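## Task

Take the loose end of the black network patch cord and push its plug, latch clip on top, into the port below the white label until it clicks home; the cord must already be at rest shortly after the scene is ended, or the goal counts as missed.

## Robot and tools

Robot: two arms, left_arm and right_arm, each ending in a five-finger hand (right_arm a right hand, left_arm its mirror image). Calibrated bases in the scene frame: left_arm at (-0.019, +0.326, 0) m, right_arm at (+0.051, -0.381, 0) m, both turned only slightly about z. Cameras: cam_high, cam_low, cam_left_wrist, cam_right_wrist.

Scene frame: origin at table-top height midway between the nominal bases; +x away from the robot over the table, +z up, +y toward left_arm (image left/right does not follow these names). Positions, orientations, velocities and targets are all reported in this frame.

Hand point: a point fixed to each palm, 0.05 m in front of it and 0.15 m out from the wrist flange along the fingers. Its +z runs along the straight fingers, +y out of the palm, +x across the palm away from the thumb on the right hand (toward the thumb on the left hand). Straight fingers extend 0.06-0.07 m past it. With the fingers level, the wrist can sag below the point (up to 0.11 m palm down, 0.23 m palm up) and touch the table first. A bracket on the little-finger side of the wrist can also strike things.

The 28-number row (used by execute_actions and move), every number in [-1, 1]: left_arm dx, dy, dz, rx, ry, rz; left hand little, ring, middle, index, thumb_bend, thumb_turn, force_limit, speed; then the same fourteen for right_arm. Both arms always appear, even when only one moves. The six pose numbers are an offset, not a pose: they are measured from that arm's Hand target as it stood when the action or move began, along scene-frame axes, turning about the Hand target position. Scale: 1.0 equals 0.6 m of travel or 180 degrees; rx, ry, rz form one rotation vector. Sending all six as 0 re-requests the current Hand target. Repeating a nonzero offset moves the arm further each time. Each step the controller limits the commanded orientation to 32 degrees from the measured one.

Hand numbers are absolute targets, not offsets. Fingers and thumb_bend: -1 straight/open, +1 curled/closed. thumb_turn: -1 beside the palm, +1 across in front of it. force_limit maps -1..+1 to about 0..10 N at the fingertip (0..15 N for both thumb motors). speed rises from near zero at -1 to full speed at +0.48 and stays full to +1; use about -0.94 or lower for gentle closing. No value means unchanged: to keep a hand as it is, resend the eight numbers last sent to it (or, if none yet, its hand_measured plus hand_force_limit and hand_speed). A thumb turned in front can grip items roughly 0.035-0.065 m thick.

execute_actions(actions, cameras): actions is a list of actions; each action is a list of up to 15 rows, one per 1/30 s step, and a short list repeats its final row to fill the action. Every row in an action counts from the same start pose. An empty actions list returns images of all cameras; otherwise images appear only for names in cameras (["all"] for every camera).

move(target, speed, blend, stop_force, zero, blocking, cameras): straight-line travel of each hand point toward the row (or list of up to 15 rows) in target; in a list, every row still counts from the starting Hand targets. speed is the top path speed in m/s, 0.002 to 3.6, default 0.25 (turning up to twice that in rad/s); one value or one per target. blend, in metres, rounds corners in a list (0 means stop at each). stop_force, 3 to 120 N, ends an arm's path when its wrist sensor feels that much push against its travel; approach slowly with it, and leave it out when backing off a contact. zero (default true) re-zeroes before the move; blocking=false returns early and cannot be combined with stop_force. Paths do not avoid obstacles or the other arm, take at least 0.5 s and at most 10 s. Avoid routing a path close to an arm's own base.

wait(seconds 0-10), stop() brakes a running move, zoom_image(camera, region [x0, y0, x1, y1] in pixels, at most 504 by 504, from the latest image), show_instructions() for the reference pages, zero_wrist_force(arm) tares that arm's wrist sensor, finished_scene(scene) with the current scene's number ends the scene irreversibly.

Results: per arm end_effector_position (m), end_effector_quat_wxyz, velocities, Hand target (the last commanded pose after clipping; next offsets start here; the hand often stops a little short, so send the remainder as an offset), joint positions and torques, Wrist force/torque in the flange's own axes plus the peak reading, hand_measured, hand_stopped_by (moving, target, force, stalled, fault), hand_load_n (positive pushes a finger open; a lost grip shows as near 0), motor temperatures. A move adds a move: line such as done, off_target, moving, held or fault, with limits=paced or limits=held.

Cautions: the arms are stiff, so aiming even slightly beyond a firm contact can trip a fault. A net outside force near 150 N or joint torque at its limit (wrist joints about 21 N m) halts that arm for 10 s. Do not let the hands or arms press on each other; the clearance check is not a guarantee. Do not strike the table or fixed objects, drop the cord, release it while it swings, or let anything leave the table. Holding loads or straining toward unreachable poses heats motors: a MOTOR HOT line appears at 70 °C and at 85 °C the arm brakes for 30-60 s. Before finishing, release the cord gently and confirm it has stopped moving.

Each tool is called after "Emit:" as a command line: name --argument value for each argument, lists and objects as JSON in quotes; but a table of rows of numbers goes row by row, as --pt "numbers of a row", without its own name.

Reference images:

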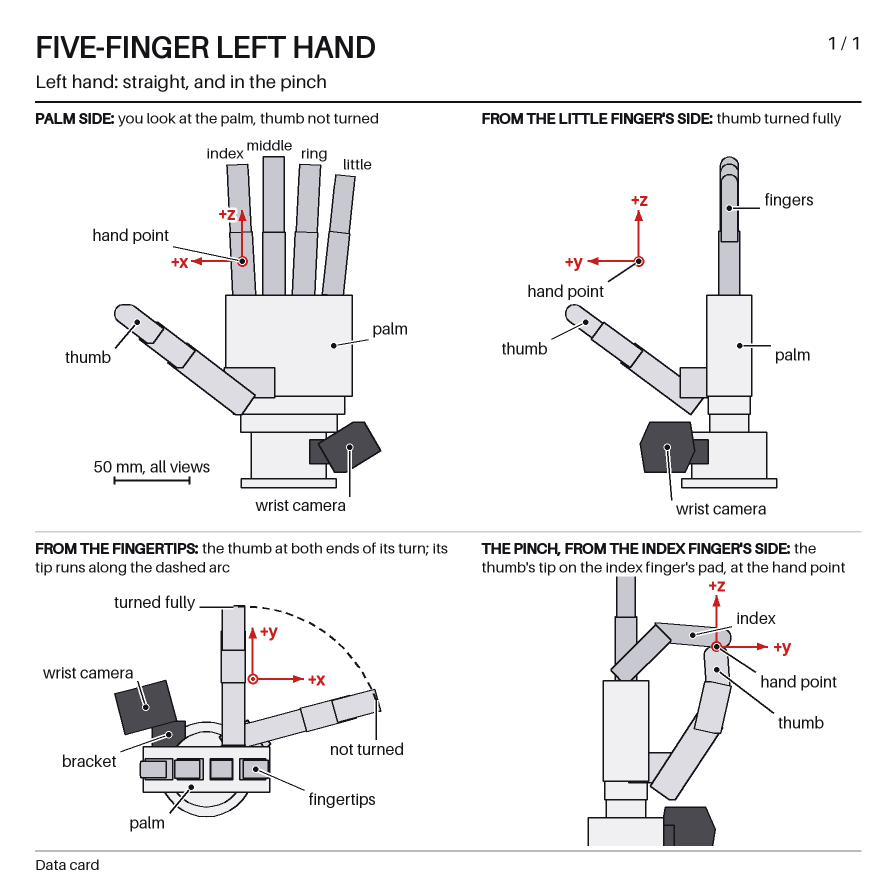

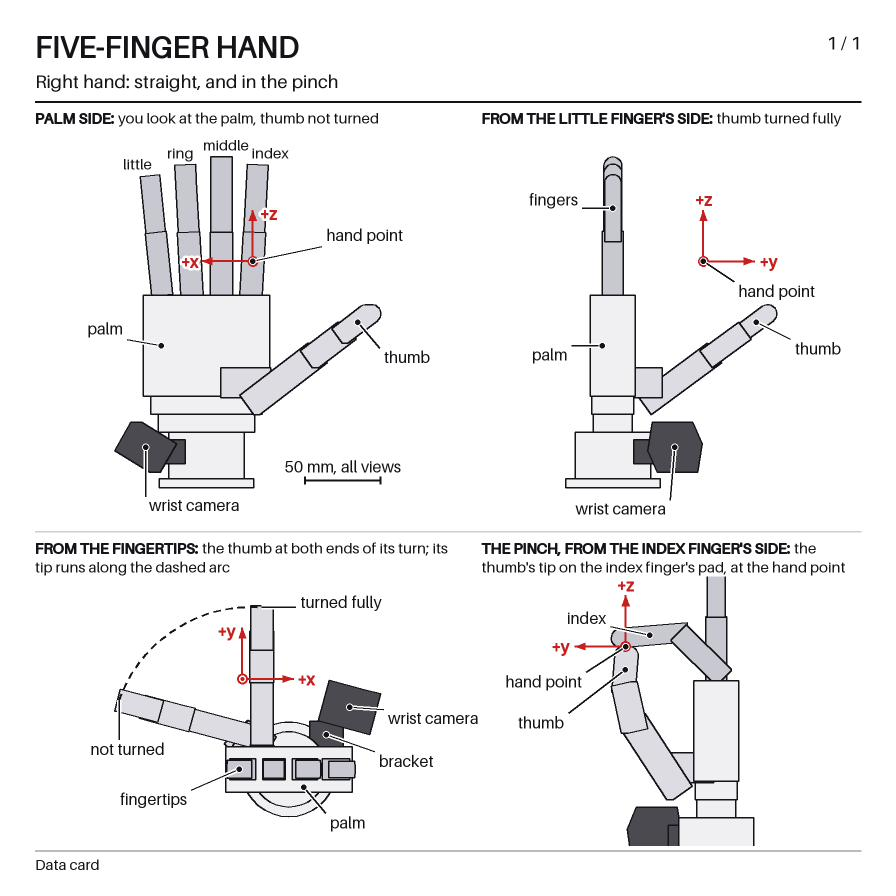

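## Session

Emit:
execute_actions --actions '[]' --cameras '["all"]'

Emit:
zoom_image --camera "cam_high" --region '[330, 150, 600, 400]'

Scene clock: 0.00 s.
left_arm: end_effector_position=(+0.7577, +0.5068, +0.1748) hand_measured=(-1.000, -1.000, -1.000, -1.000, -1.000, -1.000) hand_load_n=(+0.0, +0.0, +0.0, +0.0, +0.0, +0.0) hand_stopped_by=(target, target, target, target, target, target) hand_force_limit=0.00 hand_speed=-0.80 end_effector_quat_wxyz=(-0.176, +0.947, -0.134, +0.235) | right_arm: end_effector_position=(+0.6413, -0.1086, +0.2783) hand_measured=(-1.000, -1.000, -1.000, -1.000, -1.000, -1.000) hand_load_n=(+0.0, +0.0, +0.0, +0.0, +0.0, +0.0) hand_stopped_by=(target, target, target, target, target, target) hand_force_limit=0.00 hand_speed=-0.80 end_effector_quat_wxyz=(+0.729, -0.578, +0.344, -0.126)
Joint positions: left_arm=[3.62 -2.496 -0.566 2.087 -1.587 2.331] | right_arm=[-0.134 -1.379 1.862 -0.671 0.527 -2.613]
Joint velocities: within noise
Joint torques (N m): no reading
Motor temperatures (°C): left_arm=[30 33 36 38 40 36] | right_arm=[33 30 33 36 37 39]
Wrist force (N): no reading
Wrist torque (N m): no reading
Wrist force, peak (N): no reading
Hand target: left_arm +0.7577, +0.5068, +0.1748; -0.176, +0.947, -0.134, +0.235 | right_arm +0.6413, -0.1086, +0.2783; +0.729, -0.578, +0.344, -0.126

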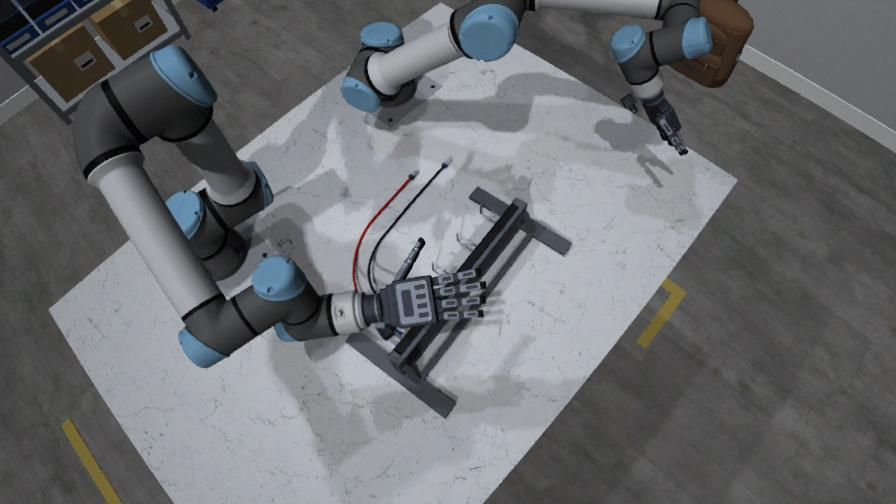

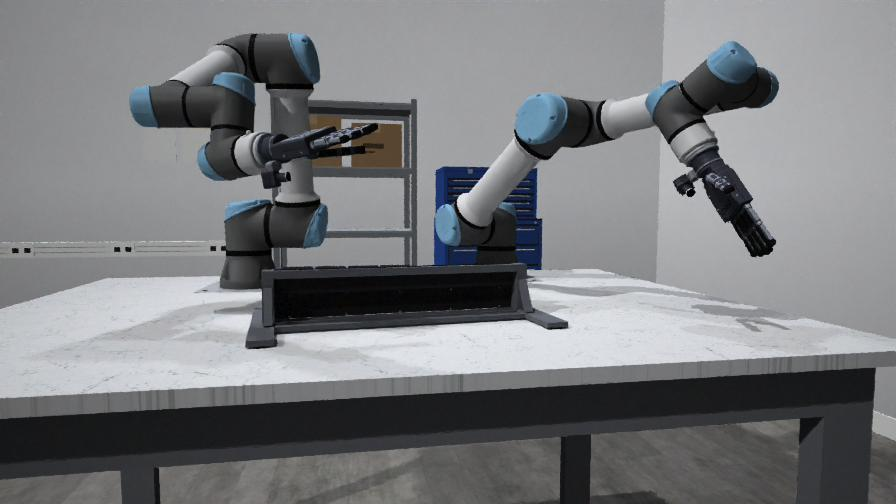

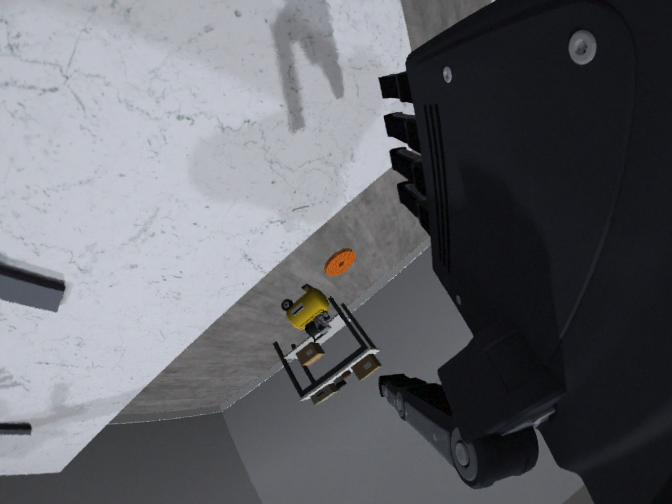

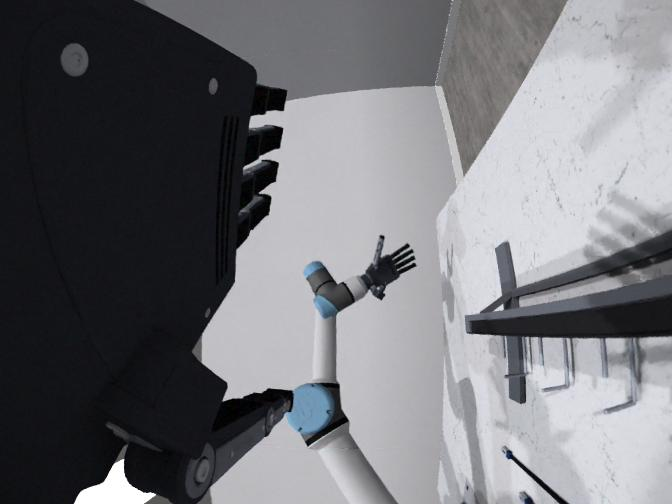

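Scaled by 1.867 from the camera's 896x504 image, which has a finer 1280x720 frame.

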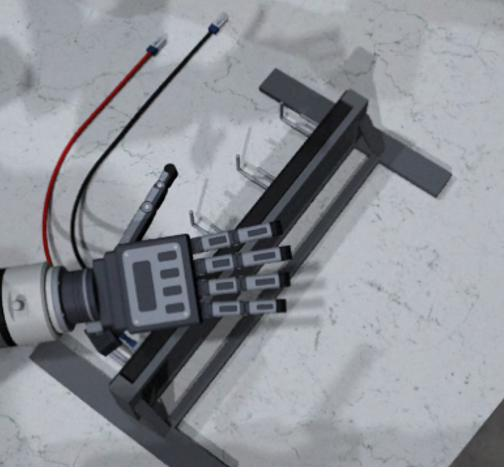

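Emit:
execute_actions --actions '[]'

Scene clock: 0.57 s.
left_arm: end_effector_position=(+0.7577, +0.5068, +0.1748) hand_measured=(-1.000, -1.000, -1.000, -1.000, -1.000, -1.000) hand_load_n=(+0.0, +0.0, +0.0, +0.0, +0.0, +0.0) hand_stopped_by=(target, target, target, target, target, target) hand_force_limit=0.00 hand_speed=-0.80 end_effector_quat_wxyz=(-0.176, +0.947, -0.134, +0.235) | right_arm: end_effector_position=(+0.6413, -0.1086, +0.2783) hand_measured=(-1.000, -1.000, -1.000, -1.000, -1.000, -1.000) hand_load_n=(+0.0, +0.0, +0.0, +0.0, +0.0, +0.0) hand_stopped_by=(target, target, target, target, target, target) hand_force_limit=0.00 hand_speed=-0.80 end_effector_quat_wxyz=(+0.729, -0.578, +0.344, -0.126)
Joint positions: left_arm=[3.62 -2.496 -0.566 2.087 -1.587 2.331] | right_arm=[-0.134 -1.379 1.862 -0.671 0.527 -2.613]
Joint velocities: within noise
Joint torques (N m): left_arm=[0.79 61.45 18.81 -0.89 0.12 0.04] | right_arm=[-0.88 -29.99 -19.84 -1.47 0.13 -0.19]
Motor temperatures (°C): left_arm=[30 33 36 38 40 36] | right_arm=[33 30 33 36 37 39]
Wrist force (N): left_arm=[0.0 0.0 0.0] | right_arm=[-0.2 0.1 0.0]
Wrist torque (N m): left_arm=[0.01 0.00 0.00] | right_arm=[0.01 0.02 -0.01]
Wrist force, peak (N): left_arm=[-0.3 0.1 -0.2] | right_arm=[-0.5 0.0 -0.2]
Hand target: left_arm +0.7577, +0.5068, +0.1748; -0.176, +0.947, -0.134, +0.235 | right_arm +0.6413, -0.1086, +0.2783; +0.729, -0.578, +0.344, -0.126

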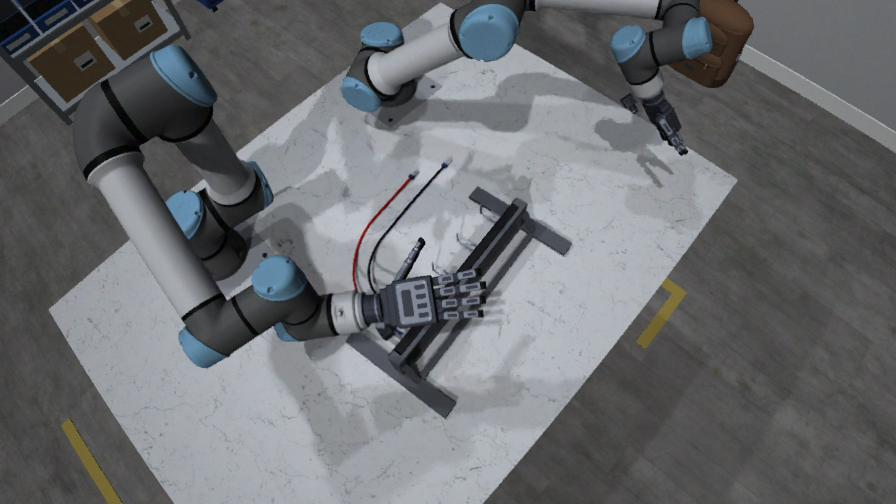

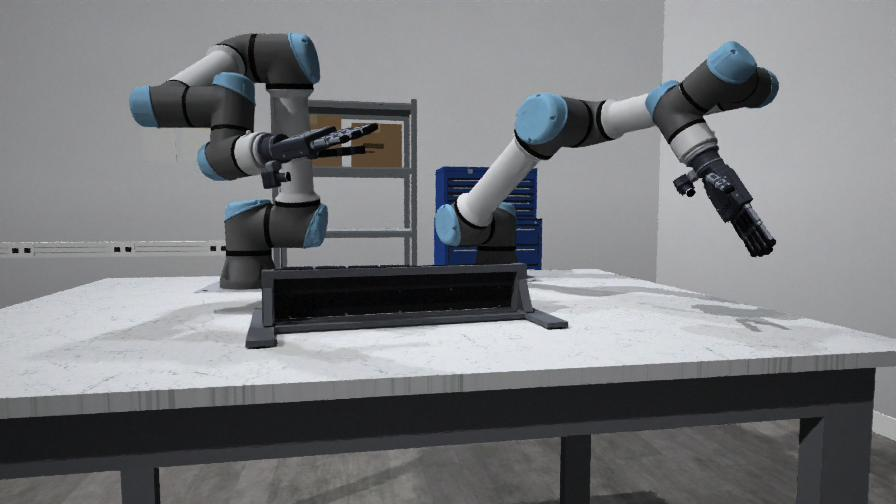

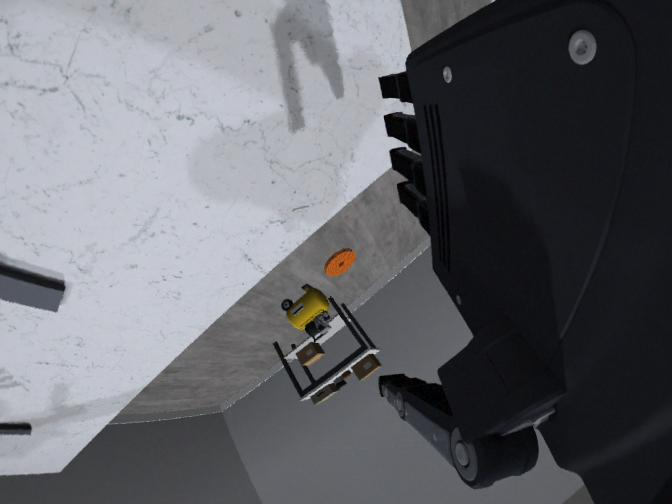

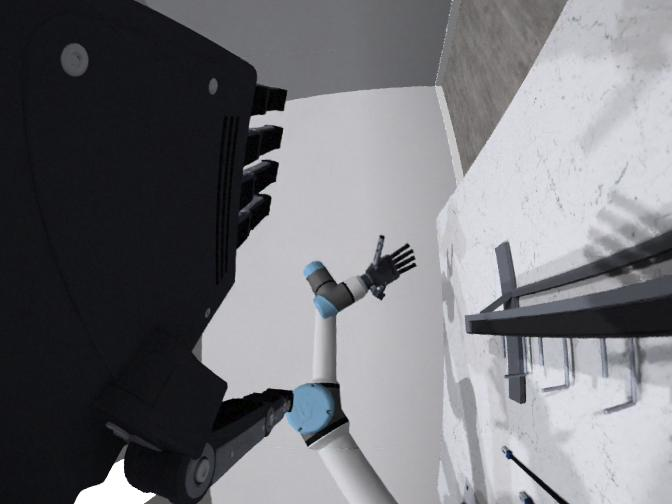

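Emit:
move --target '[0,0,0,0,0,0,-1,-1,-1,-1,-1,-1,0.0,-0.8,-0.2855,-0.1023,-0.0472,-0.1896,0.0807,-0.1646,-1,-1,-1,-1,-1,-1,0.0,-0.8]' --speed 0.2 --cameras '["cam_right_wrist","cam_high"]'

Scene clock: 9.30 s.
left_arm: end_effector_position=(+0.7577, +0.5068, +0.1748) hand_measured=(-1.000, -1.000, -1.000, -1.000, -1.000, -1.000) hand_load_n=(+0.0, +0.0, +0.0, +0.0, +0.0, -0.5) hand_stopped_by=(target, target, target, target, target, target) hand_force_limit=0.00 hand_speed=-0.80 end_effector_quat_wxyz=(-0.176, +0.947, -0.134, +0.235) | right_arm: end_effector_position=(+0.4700, -0.1699, +0.2499) hand_measured=(-1.000, -1.000, -1.000, -1.000, -1.000, -1.000) hand_load_n=(+0.0, +0.0, +0.0, +0.0, +0.0, +0.0) hand_stopped_by=(target, target, target, target, target, target) hand_force_limit=0.00 hand_speed=-0.80 end_effector_quat_wxyz=(-0.426, +0.670, -0.513, +0.326)
Joint positions: left_arm=[3.62 -2.496 -0.566 2.087 -1.587 2.331] | right_arm=[0.037 -1.835 2.021 0.267 1.319 -3.262]
Joint torques (N m): left_arm=[-0.1 60.6 17.32 -1.27 0.16 -0.04] | right_arm=[15.75 -21.77 -28.55 0.96 1.15 1.17]
Wrist force (N): left_arm=[-0.2 0.0 0.0] | right_arm=[0.6 0.4 -1.3]
Wrist torque (N m): left_arm=[0.00 0.03 -0.01] | right_arm=[0.28 0.06 0.18]
Wrist force, peak (N): left_arm=[0.0 -0.4 -0.2] | right_arm=[0.5 0.3 -1.6]
Hand target: left_arm +0.7577, +0.5068, +0.1748; -0.176, +0.947, -0.134, +0.235 | right_arm +0.4700, -0.1699, +0.2499; -0.426, +0.670, -0.514, +0.327
Off the commanded pose: left_arm 0.000 m, 0 deg | right_arm 0.000 m, 0 deg.
move: done
Images, in order (width x height): cam_high 896x504, cam_right_wrist 672x504.

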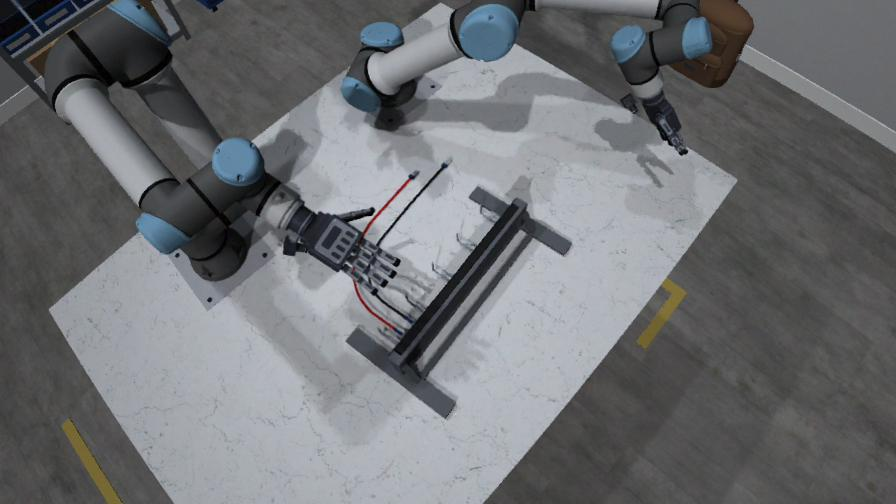

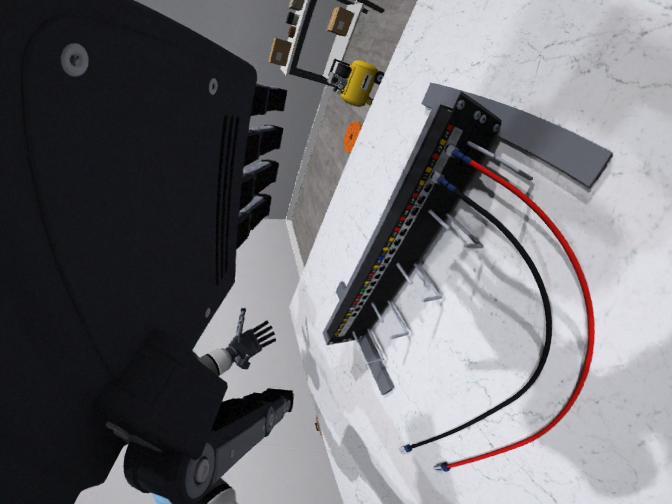

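Emit:
zoom_image --camera "cam_right_wrist" --region '[310, 90, 510, 350]'

Emit:
zoom_image --camera "cam_right_wrist" --region '[400, 95, 500, 225]'

Emit:
zoom_image --camera "cam_right_wrist" --region '[320, 200, 440, 350]'

Scaled by 1.938 from the camera's 672x504 image, which has a finer 960x720 frame.

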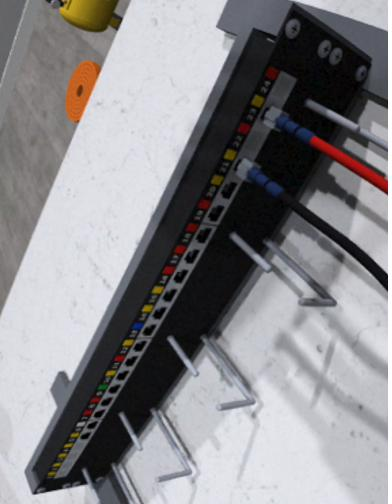

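Scaled by 3.877 from the camera's 672x504 image, which has a finer 960x720 frame.

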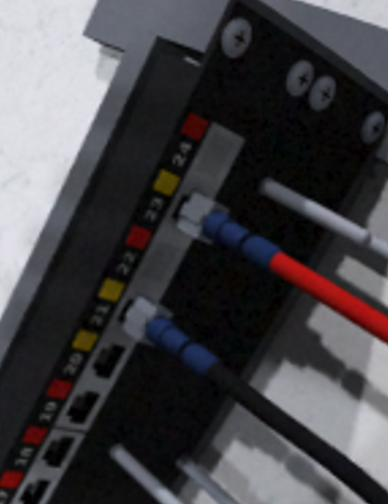

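Scaled by 3.360 from the camera's 672x504 image, which has a finer 960x720 frame.

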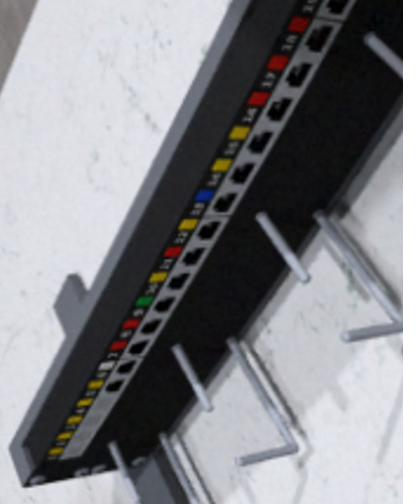

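Emit:
zoom_image --camera "cam_right_wrist" --region '[325, 285, 385, 345]'

Emit:
zoom_image --camera "cam_right_wrist" --region '[375, 425, 475, 485]'

Scaled by 8.400 from the camera's 672x504 image, which has a finer 960x720 frame.

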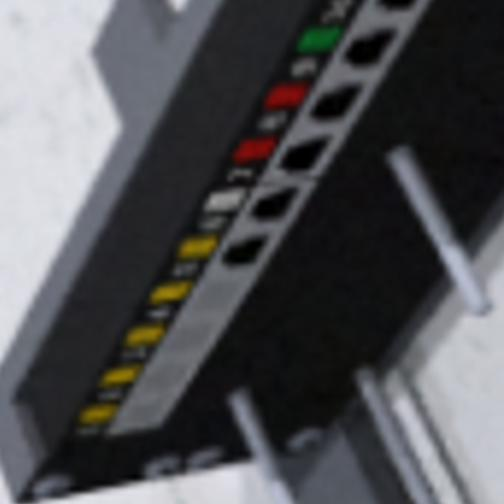

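Scaled by 5.040 from the camera's 672x504 image, which has a finer 960x720 frame.

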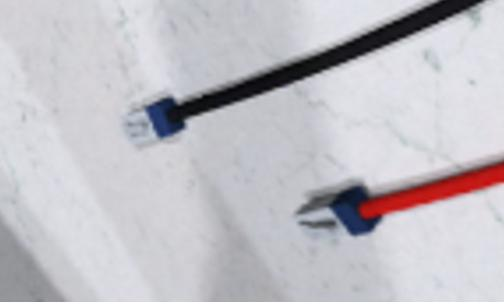

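Emit:
zoom_image --camera "cam_high" --region '[395, 145, 475, 205]'

Emit:
zoom_image --camera "cam_high" --region '[375, 180, 585, 390]'

Scaled by 6.300 from the camera's 896x504 image, which has a finer 1280x720 frame.

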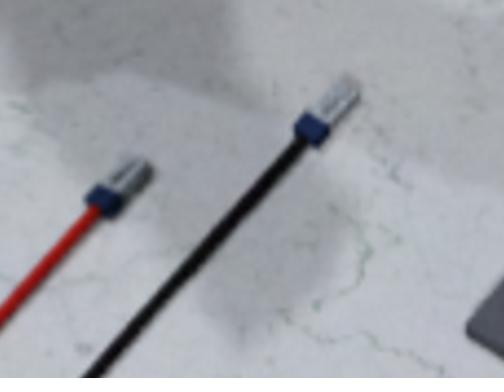

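Scaled by 2.400 from the camera's 896x504 image, which has a finer 1280x720 frame.

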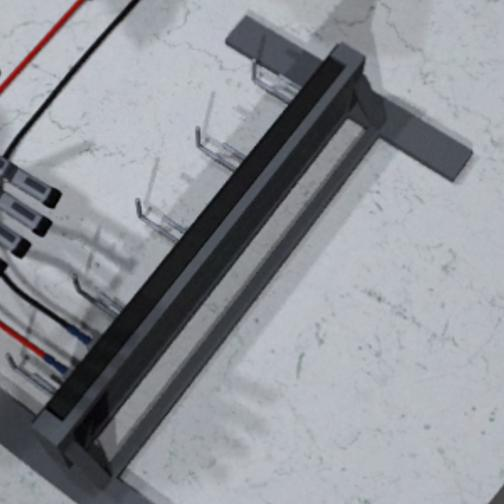

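Emit:
zoom_image --camera "cam_right_wrist" --region '[310, 260, 430, 410]'

Emit:
zoom_image --camera "cam_right_wrist" --region '[410, 70, 630, 200]'

Scaled by 3.360 from the camera's 672x504 image, which has a finer 960x720 frame.

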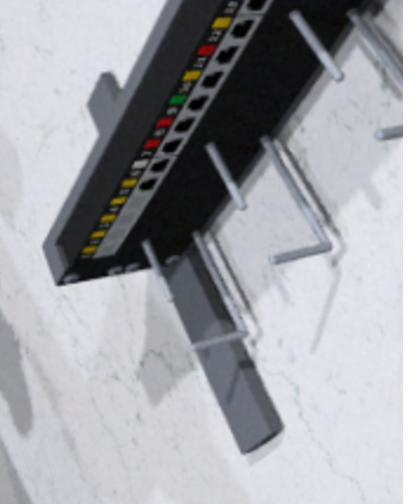

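Scaled by 2.291 from the camera's 672x504 image, which has a finer 960x720 frame.

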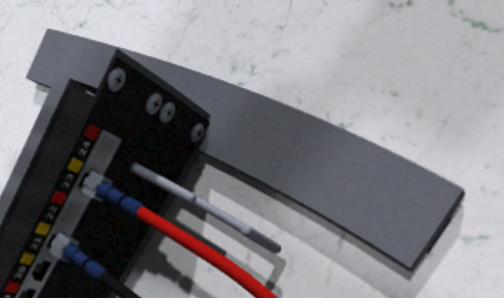

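Emit:
move --pt "0.0715 -0.342 0.1325 -0.0291 -0.1592 -0.2066 -1 -1 -1 -1 -1 -1 0.0 -0.8 0.0817 -0.3967 0.1333 0 0 -0.1667 -1 -1 -1 -1 -1 -1 0.0 -0.8" --pt "-0.0868 -0.6385 0.2335 -0.0099 -0.3071 -0.4312 -1 -1 -1 -1 -1 -1 0.0 -0.8 -0.045 -0.78 0.1667 0 0 -0.3333 -1 -1 -1 -1 -1 -1 0.0 -0.8" --pt "-0.2652 -0.6892 0.2757 -0.1003 -0.3453 -0.5444 -1 -1 -1 -1 -1 -1 0.0 -0.8 -0.045 -0.78 0.1667 0 0 -0.3333 -1 -1 -1 -1 -1 -1 0.0 -0.8" --pt "-0.4485 -0.6553 0.3142 -0.2006 -0.3754 -0.6530 -1 -1 -1 -1 -1 -1 0.0 -0.8 -0.045 -0.78 0.1667 0 0 -0.3333 -1 -1 -1 -1 -1 -1 0.0 -0.8" --speed 0.28 --blend 0.03 --cameras '["cam_high"]'

Scene clock: 18.93 s.
left_arm: end_effector_position=(+0.4888, +0.1136, +0.3633) hand_measured=(-1.000, -1.000, -1.000, -1.000, -1.000, -1.000) hand_load_n=(+0.0, +0.0, +0.0, +0.0, +0.0, +0.0) hand_stopped_by=(target, target, target, target, target, target) hand_force_limit=0.00 hand_speed=-0.80 end_effector_quat_wxyz=(-0.294, -0.152, +0.655, -0.680) | right_arm: end_effector_position=(+0.4430, -0.6379, +0.3500) hand_measured=(-1.000, -1.000, -1.000, -1.000, -1.000, -1.000) hand_load_n=(+0.0, +0.0, +0.0, +0.0, +0.0, -0.5) hand_stopped_by=(target, target, target, target, target, target) hand_force_limit=0.00 hand_speed=-0.80 end_effector_quat_wxyz=(+0.206, -0.323, +0.779, -0.496)
Joint positions: left_arm=[3.405 -2.146 -1.13 3.052 0.448 2.709] | right_arm=[-1.011 -1.852 1.777 0.528 1.318 -3.263]
Joint torques (N m): left_arm=[-11.83 56.61 11.14 0.52 2.57 1.88] | right_arm=[-12.77 1.41 -29.95 -1.98 1.3 1.61]
Wrist force (N): left_arm=[0.2 0.6 0.9] | right_arm=[0.6 0.1 -1.5]
Wrist torque (N m): left_arm=[0.27 0.04 -0.02] | right_arm=[0.26 0.06 0.11]
Wrist force, peak (N): left_arm=[-0.8 -1.3 0.1] | right_arm=[0.9 0.3 -1.8]
Hand target: left_arm +0.4886, +0.1136, +0.3633; -0.294, -0.152, +0.655, -0.680 | right_arm +0.4430, -0.6379, +0.3500; +0.206, -0.323, +0.779, -0.496
Off the commanded pose: left_arm 0.000 m, 0 deg | right_arm 0.000 m, 0 deg.
move: done
Images, in order (width x height): cam_high 896x504.

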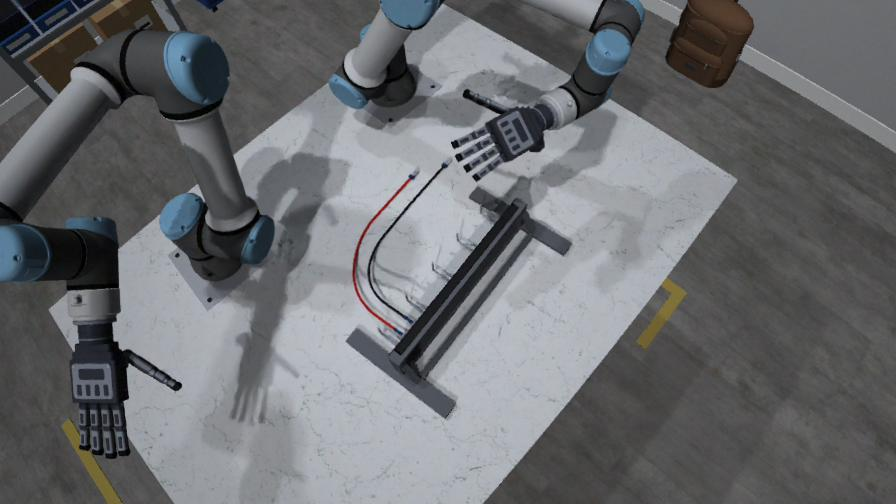

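Emit:
move --pt "-0.2325 0.057 -0.146 -0.0132 -0.1689 -0.2087 -1 -1 -1 0.15 -0.4 0.6 0.0 -0.2 0 0 0 0 0 0 -1 -1 -1 -1 -1 -1 0.0 -0.8" --pt "-0.2977 0.169 -0.3055 -0.0116 -0.2986 -0.4095 -1 -1 -1 0.15 -0.4 0.6 0.0 -0.2 0 0 0 0 0 0 -1 -1 -1 -1 -1 -1 0.0 -0.8" --speed 0.25 --blend 0.03 --cameras '["cam_high","cam_left_wrist"]'

Scene clock: 23.20 s.
left_arm: end_effector_position=(+0.3100, +0.2150, +0.1800) hand_measured=(-1.000, -1.000, -1.000, +0.150, -0.400, +0.600) hand_load_n=(+0.0, +0.0, +0.0, +0.0, +0.0, +0.0) hand_stopped_by=(target, target, target, target, target, target) hand_force_limit=0.00 hand_speed=-0.20 end_effector_quat_wxyz=(-0.325, +0.562, +0.658, -0.381) | right_arm: end_effector_position=(+0.4430, -0.6379, +0.3500) hand_measured=(-1.000, -1.000, -1.000, -1.000, -1.000, -1.000) hand_load_n=(+0.0, +0.0, +0.0, +0.0, +0.0, +0.0) hand_stopped_by=(target, target, target, target, target, target) hand_force_limit=0.00 hand_speed=-0.80 end_effector_quat_wxyz=(+0.206, -0.323, +0.779, -0.496)
Joint positions: left_arm=[3.186 -1.795 -1.695 4.015 1.469 3.083] | right_arm=[-1.011 -1.852 1.777 0.528 1.318 -3.263]
Joint torques (N m): left_arm=[-10.72 41.81 9.96 1.59 2.01 2.02] | right_arm=[-13 1.41 -29.25 -1.63 1.27 1.48]
Wrist force (N): left_arm=[-0.6 0.3 0.1] | right_arm=[0.3 0.6 -1.3]
Wrist torque (N m): left_arm=[0.11 0.13 -0.08] | right_arm=[0.29 0.10 0.10]
Wrist force, peak (N): left_arm=[-0.2 0.7 1.2] | right_arm=[0.3 0.4 -1.7]
Hand target: left_arm +0.3100, +0.2150, +0.1800; -0.325, +0.562, +0.658, -0.381 | right_arm +0.4430, -0.6379, +0.3500; +0.206, -0.323, +0.779, -0.496
Off the commanded pose: left_arm 0.000 m, 0 deg | right_arm 0.000 m, 0 deg.
move: done
Images, in order (width x height): cam_high 896x504, cam_left_wrist 672x504.

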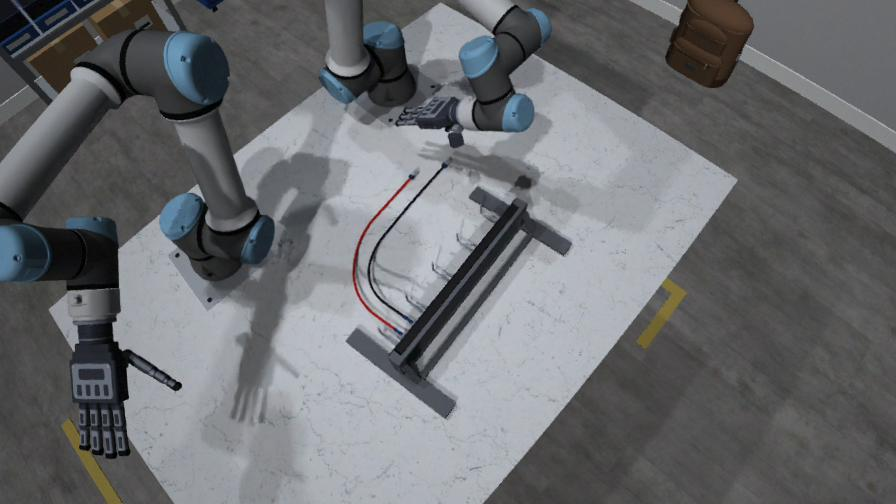

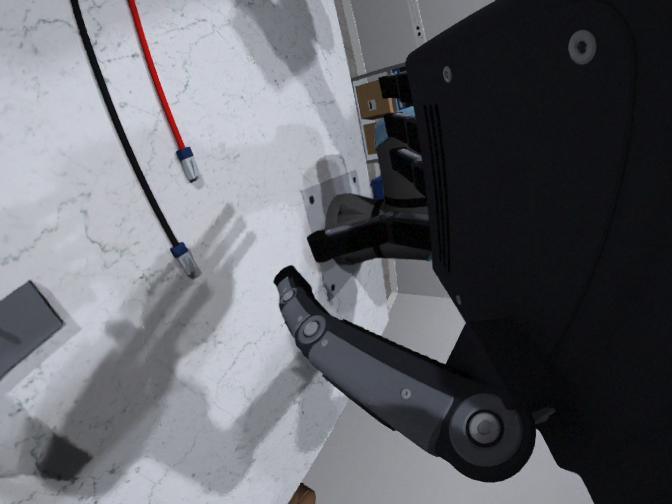

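Emit:
zoom_image --camera "cam_left_wrist" --region '[140, 210, 240, 310]'

Scaled by 5.040 from the camera's 672x504 image, which has a finer 960x720 frame.

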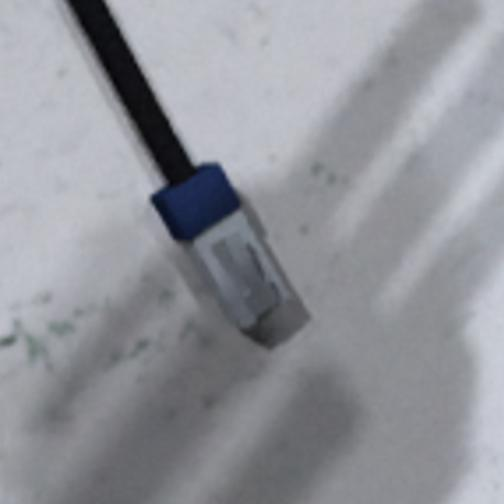

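Emit:
move --target '[-0.0023,0.0118,-0.1667,0.0026,-0.0165,-0.0056,-1,-1,-1,0.15,-0.4,0.6,0.0,-0.2,0,0,0,0,0,0,-1,-1,-1,-1,-1,-1,0.0,-0.8]' --speed 0.15 --cameras '["cam_high","cam_left_wrist"]'

Emit:
zoom_image --camera "cam_left_wrist" --region '[180, 180, 380, 330]'

Scene clock: 25.60 s.
left_arm: end_effector_position=(+0.3086, +0.2221, +0.0801) hand_measured=(-1.000, -1.000, -1.000, +0.150, -0.400, +0.600) hand_load_n=(+0.0, +0.0, +0.0, +0.0, +0.0, +0.0) hand_stopped_by=(target, target, target, target, target, target) hand_force_limit=0.00 hand_speed=-0.20 end_effector_quat_wxyz=(-0.313, +0.577, +0.663, -0.360) | right_arm: end_effector_position=(+0.4430, -0.6379, +0.3500) hand_measured=(-1.000, -1.000, -1.000, -1.000, -1.000, -1.000) hand_load_n=(+0.0, +0.0, +0.0, +0.0, +0.0, +0.0) hand_stopped_by=(target, target, target, target, target, target) hand_force_limit=0.00 hand_speed=-0.80 end_effector_quat_wxyz=(+0.206, -0.323, +0.779, -0.496)
Joint positions: left_arm=[3.191 -1.862 -1.873 4.312 1.492 3.09] | right_arm=[-1.011 -1.852 1.777 0.528 1.318 -3.263]
Joint torques (N m): left_arm=[8.73 23.05 8.04 2.28 2.21 1.94] | right_arm=[-13.14 1.82 -29.17 -1.98 1.02 1.53]
Wrist force (N): left_arm=[-0.7 0.2 0.2] | right_arm=[0.5 0.1 -1.3]
Wrist torque (N m): left_arm=[0.09 0.13 -0.09] | right_arm=[0.24 0.08 0.09]
Wrist force, peak (N): left_arm=[-0.5 0.8 0.7] | right_arm=[0.3 0.3 -1.7]
Hand target: left_arm +0.3086, +0.2221, +0.0800; -0.313, +0.577, +0.663, -0.360 | right_arm +0.4430, -0.6379, +0.3500; +0.206, -0.323, +0.779, -0.496
Off the commanded pose: left_arm 0.000 m, 0 deg | right_arm 0.000 m, 0 deg.
move: done
Images, in order (width x height): cam_high 896x504, cam_left_wrist 672x504.

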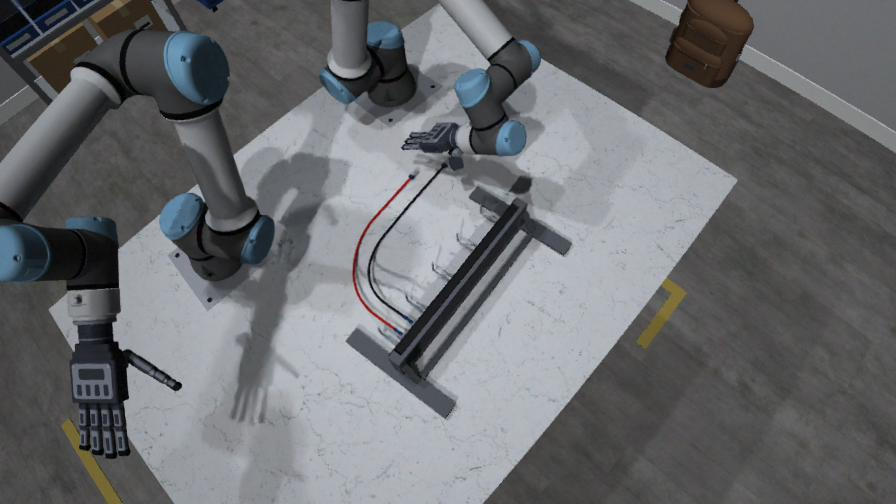

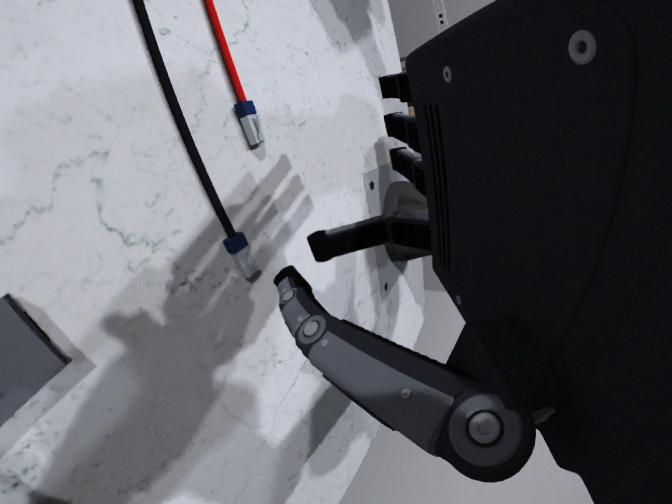

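Scaled by 2.520 from the camera's 672x504 image, which has a finer 960x720 frame.

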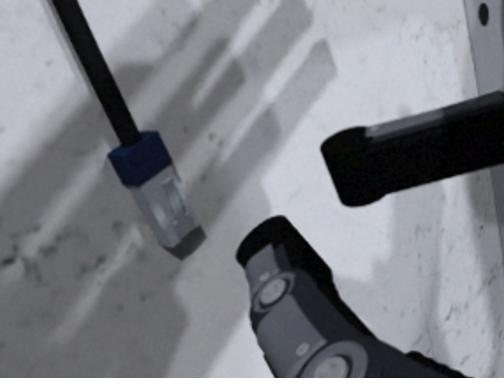

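Emit:
move --target '[-0.0008,-0.0108,-0.0667,0,0,0,-1,-1,-1,0.15,-0.4,0.6,0.0,-0.2,0,0,0,0,0,0,-1,-1,-1,-1,-1,-1,0.0,-0.8]' --speed 0.1 --cameras '["cam_left_wrist"]'

Emit:
zoom_image --camera "cam_left_wrist" --region '[220, 200, 360, 310]'

Scene clock: 27.10 s.
left_arm: end_effector_position=(+0.3082, +0.2156, +0.0401) hand_measured=(-1.000, -1.000, -1.000, +0.150, -0.400, +0.600) hand_load_n=(-0.5, +0.0, +0.0, +0.0, +0.0, +0.0) hand_stopped_by=(target, target, target, target, target, target) hand_force_limit=0.00 hand_speed=-0.20 end_effector_quat_wxyz=(-0.313, +0.577, +0.663, -0.360) | right_arm: end_effector_position=(+0.4430, -0.6379, +0.3500) hand_measured=(-1.000, -1.000, -1.000, -1.000, -1.000, -1.000) hand_load_n=(+0.0, +0.0, +0.0, +0.0, +0.0, +0.0) hand_stopped_by=(target, target, target, target, target, target) hand_force_limit=0.00 hand_speed=-0.80 end_effector_quat_wxyz=(+0.206, -0.323, +0.779, -0.496)
Joint positions: left_arm=[3.179 -1.923 -1.913 4.414 1.482 3.083] | right_arm=[-1.011 -1.852 1.777 0.528 1.318 -3.263]
Joint torques (N m): left_arm=[-11.34 25.98 7.36 1.61 -1.91 -1.57] | right_arm=[-13.21 1.37 -28.36 -1.87 0.96 1.33]
Wrist force (N): left_arm=[-0.7 0.3 0.4] | right_arm=[0.5 0.1 -1.2]
Wrist torque (N m): left_arm=[0.08 0.12 -0.09] | right_arm=[0.23 0.08 0.10]
Wrist force, peak (N): left_arm=[-0.6 0.7 0.6] | right_arm=[0.5 0.3 -1.7]
Hand target: left_arm +0.3082, +0.2156, +0.0400; -0.313, +0.577, +0.663, -0.360 | right_arm +0.4430, -0.6379, +0.3500; +0.206, -0.323, +0.779, -0.496
Off the commanded pose: left_arm 0.000 m, 0 deg | right_arm 0.000 m, 0 deg.
move: done
Images, in order (width x height): cam_left_wrist 672x504.

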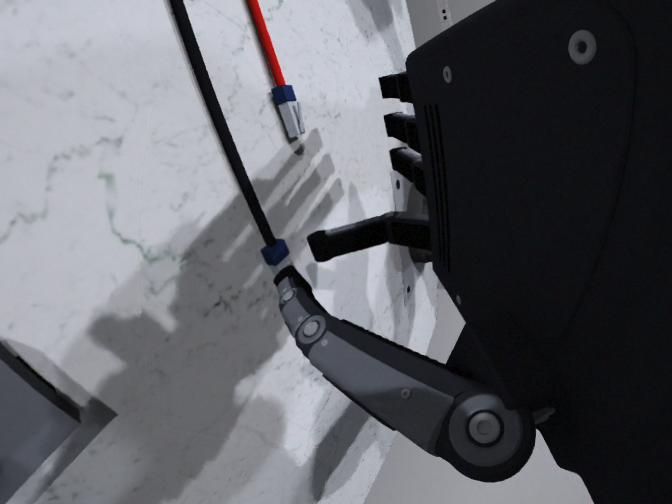

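Scaled by 3.600 from the camera's 672x504 image, which has a finer 960x720 frame.

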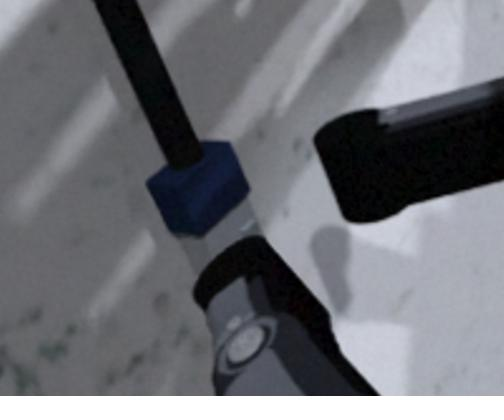

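Emit:
move --target '[-0.005,-0.0007,-0.03,0,0,0,-1,-1,-1,0.15,-0.4,0.6,0.0,-0.2,0,0,0,0,0,0,-1,-1,-1,-1,-1,-1,0.0,-0.8]' --speed 0.06 --cameras '["cam_left_wrist","cam_low"]'

Emit:
zoom_image --camera "cam_left_wrist" --region '[250, 200, 390, 310]'

Emit:
zoom_image --camera "cam_low" --region '[440, 180, 640, 300]'

Scene clock: 28.47 s.
left_arm: end_effector_position=(+0.3052, +0.2152, +0.0221) hand_measured=(-1.000, -1.000, -1.000, +0.150, -0.400, +0.600) hand_load_n=(+0.0, -0.5, +0.0, +0.0, +0.5, +0.0) hand_stopped_by=(target, target, target, target, target, target) hand_force_limit=0.00 hand_speed=-0.20 end_effector_quat_wxyz=(-0.313, +0.577, +0.663, -0.360) | right_arm: end_effector_position=(+0.4430, -0.6379, +0.3500) hand_measured=(-1.000, -1.000, -1.000, -1.000, -1.000, -1.000) hand_load_n=(+0.0, +0.0, +0.0, +0.0, +0.0, +0.0) hand_stopped_by=(target, target, target, target, target, target) hand_force_limit=0.00 hand_speed=-0.80 end_effector_quat_wxyz=(+0.206, -0.323, +0.779, -0.496)
Joint positions: left_arm=[3.178 -1.948 -1.937 4.463 1.481 3.083] | right_arm=[-1.011 -1.852 1.777 0.528 1.318 -3.263]
Joint torques (N m): left_arm=[-10.2 25.47 7.95 1.43 -2.07 -1.66] | right_arm=[-13.51 1.39 -28.55 -1.94 0.87 1.55]
Wrist force (N): left_arm=[-0.6 0.1 0.1] | right_arm=[0.5 0.2 -1.4]
Wrist torque (N m): left_arm=[0.08 0.12 -0.08] | right_arm=[0.26 0.09 0.10]
Wrist force, peak (N): left_arm=[-0.7 0.5 0.5] | right_arm=[0.4 0.2 -1.7]
Hand target: left_arm +0.3052, +0.2152, +0.0220; -0.313, +0.577, +0.663, -0.360 | right_arm +0.4430, -0.6379, +0.3500; +0.206, -0.323, +0.779, -0.496
Off the commanded pose: left_arm 0.000 m, 0 deg | right_arm 0.000 m, 0 deg.
move: done
Images, in order (width x height): cam_low 896x504, cam_left_wrist 672x504.

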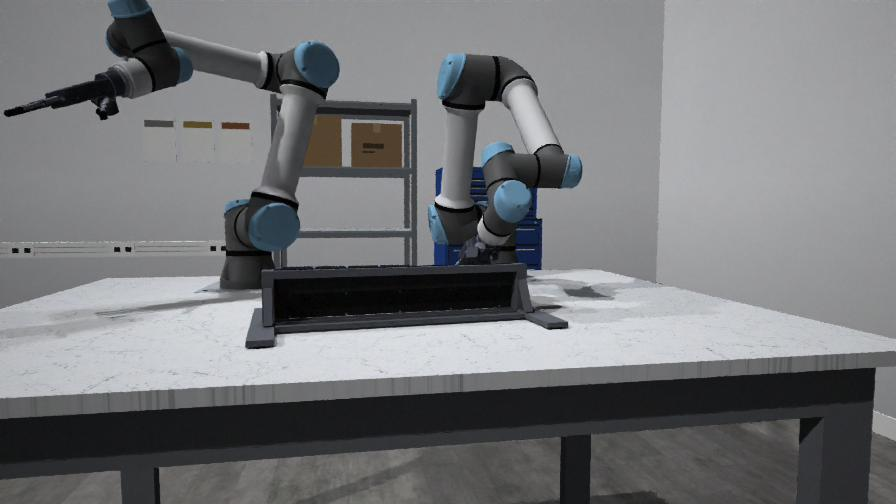

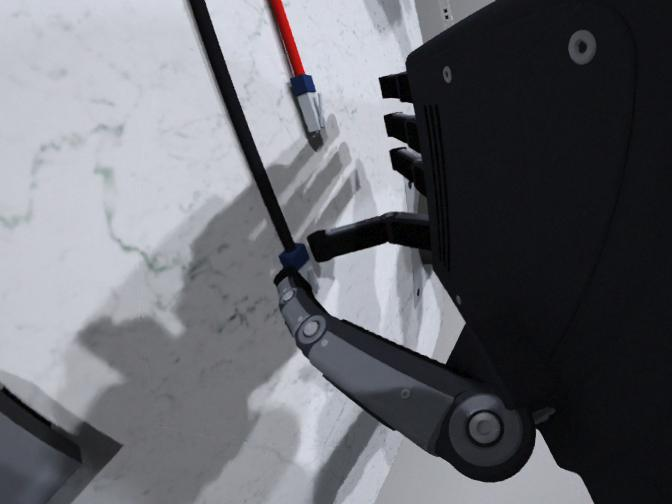

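Scaled by 3.600 from the camera's 672x504 image, which has a finer 960x720 frame.

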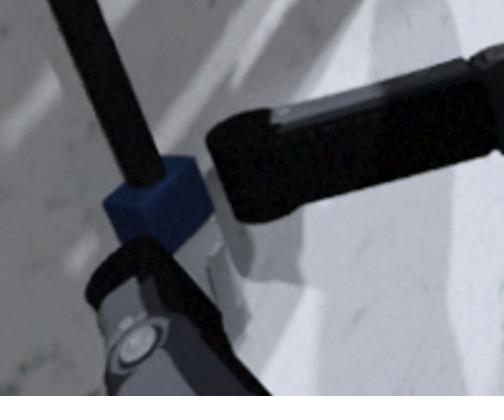

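Scaled by 2.520 from the camera's 896x504 image, which has a finer 1280x720 frame.

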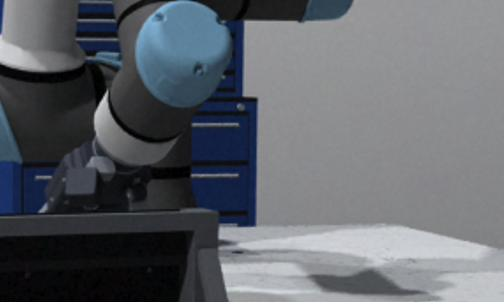

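Emit:
move --target '[0,0,-0.02,0,0,0,-1,-1,-1,0.15,-0.4,0.6,0.0,-0.2,0,0,0,0,0,0,-1,-1,-1,-1,-1,-1,0.0,-0.8]' --speed 0.01 --stop_force 3 --cameras '["cam_left_wrist"]'

Emit:
zoom_image --camera "cam_left_wrist" --region '[250, 200, 390, 310]'

Scene clock: 30.13 s.
left_arm: end_effector_position=(+0.3051, +0.2152, +0.0179) hand_measured=(-1.000, -1.000, -1.000, +0.150, -0.400, +0.600) hand_load_n=(-0.5, +0.0, +0.0, +0.5, +0.0, +0.0) hand_stopped_by=(target, target, target, target, target, target) hand_force_limit=0.00 hand_speed=-0.20 end_effector_quat_wxyz=(-0.313, +0.577, +0.663, -0.360) | right_arm: end_effector_position=(+0.4430, -0.6379, +0.3500) hand_measured=(-1.000, -1.000, -1.000, -1.000, -1.000, -1.000) hand_load_n=(+0.0, +0.0, -0.5, +0.0, +0.0, +0.0) hand_stopped_by=(target, target, target, target, target, target) hand_force_limit=0.00 hand_speed=-0.80 end_effector_quat_wxyz=(+0.206, -0.323, +0.779, -0.496)
Joint positions: left_arm=[3.178 -1.955 -1.941 4.473 1.481 3.083] | right_arm=[-1.011 -1.852 1.777 0.528 1.318 -3.263]
Joint torques (N m): left_arm=[-9.97 44.83 21.52 -1.13 -1.59 -1.56] | right_arm=[-12.88 0.98 -28.35 -2 0.83 1.42]
Wrist force (N): left_arm=[-0.7 -0.3 0.4] | right_arm=[0.4 0.2 -1.3]
Wrist torque (N m): left_arm=[0.11 0.15 -0.09] | right_arm=[0.26 0.08 0.10]
Wrist force, peak (N): left_arm=[-0.6 -4.8 -0.3] | right_arm=[0.3 0.5 -1.8]
Hand target: left_arm +0.3051, +0.2152, +0.0179; -0.313, +0.577, +0.663, -0.360 (not the last commanded pose) | right_arm +0.4430, -0.6379, +0.3500; +0.206, -0.323, +0.779, -0.496
Off the commanded pose: left_arm 0.008 m, 0 deg | right_arm 0.000 m, 0 deg.
move: contact (left_arm)
Images, in order (width x height): cam_left_wrist 672x504.

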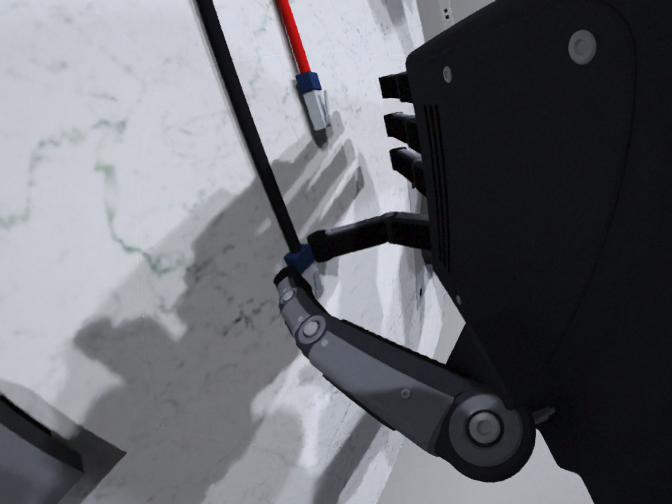

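Scaled by 3.600 from the camera's 672x504 image, which has a finer 960x720 frame.

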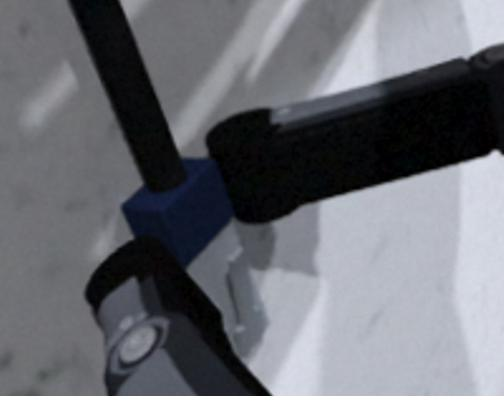

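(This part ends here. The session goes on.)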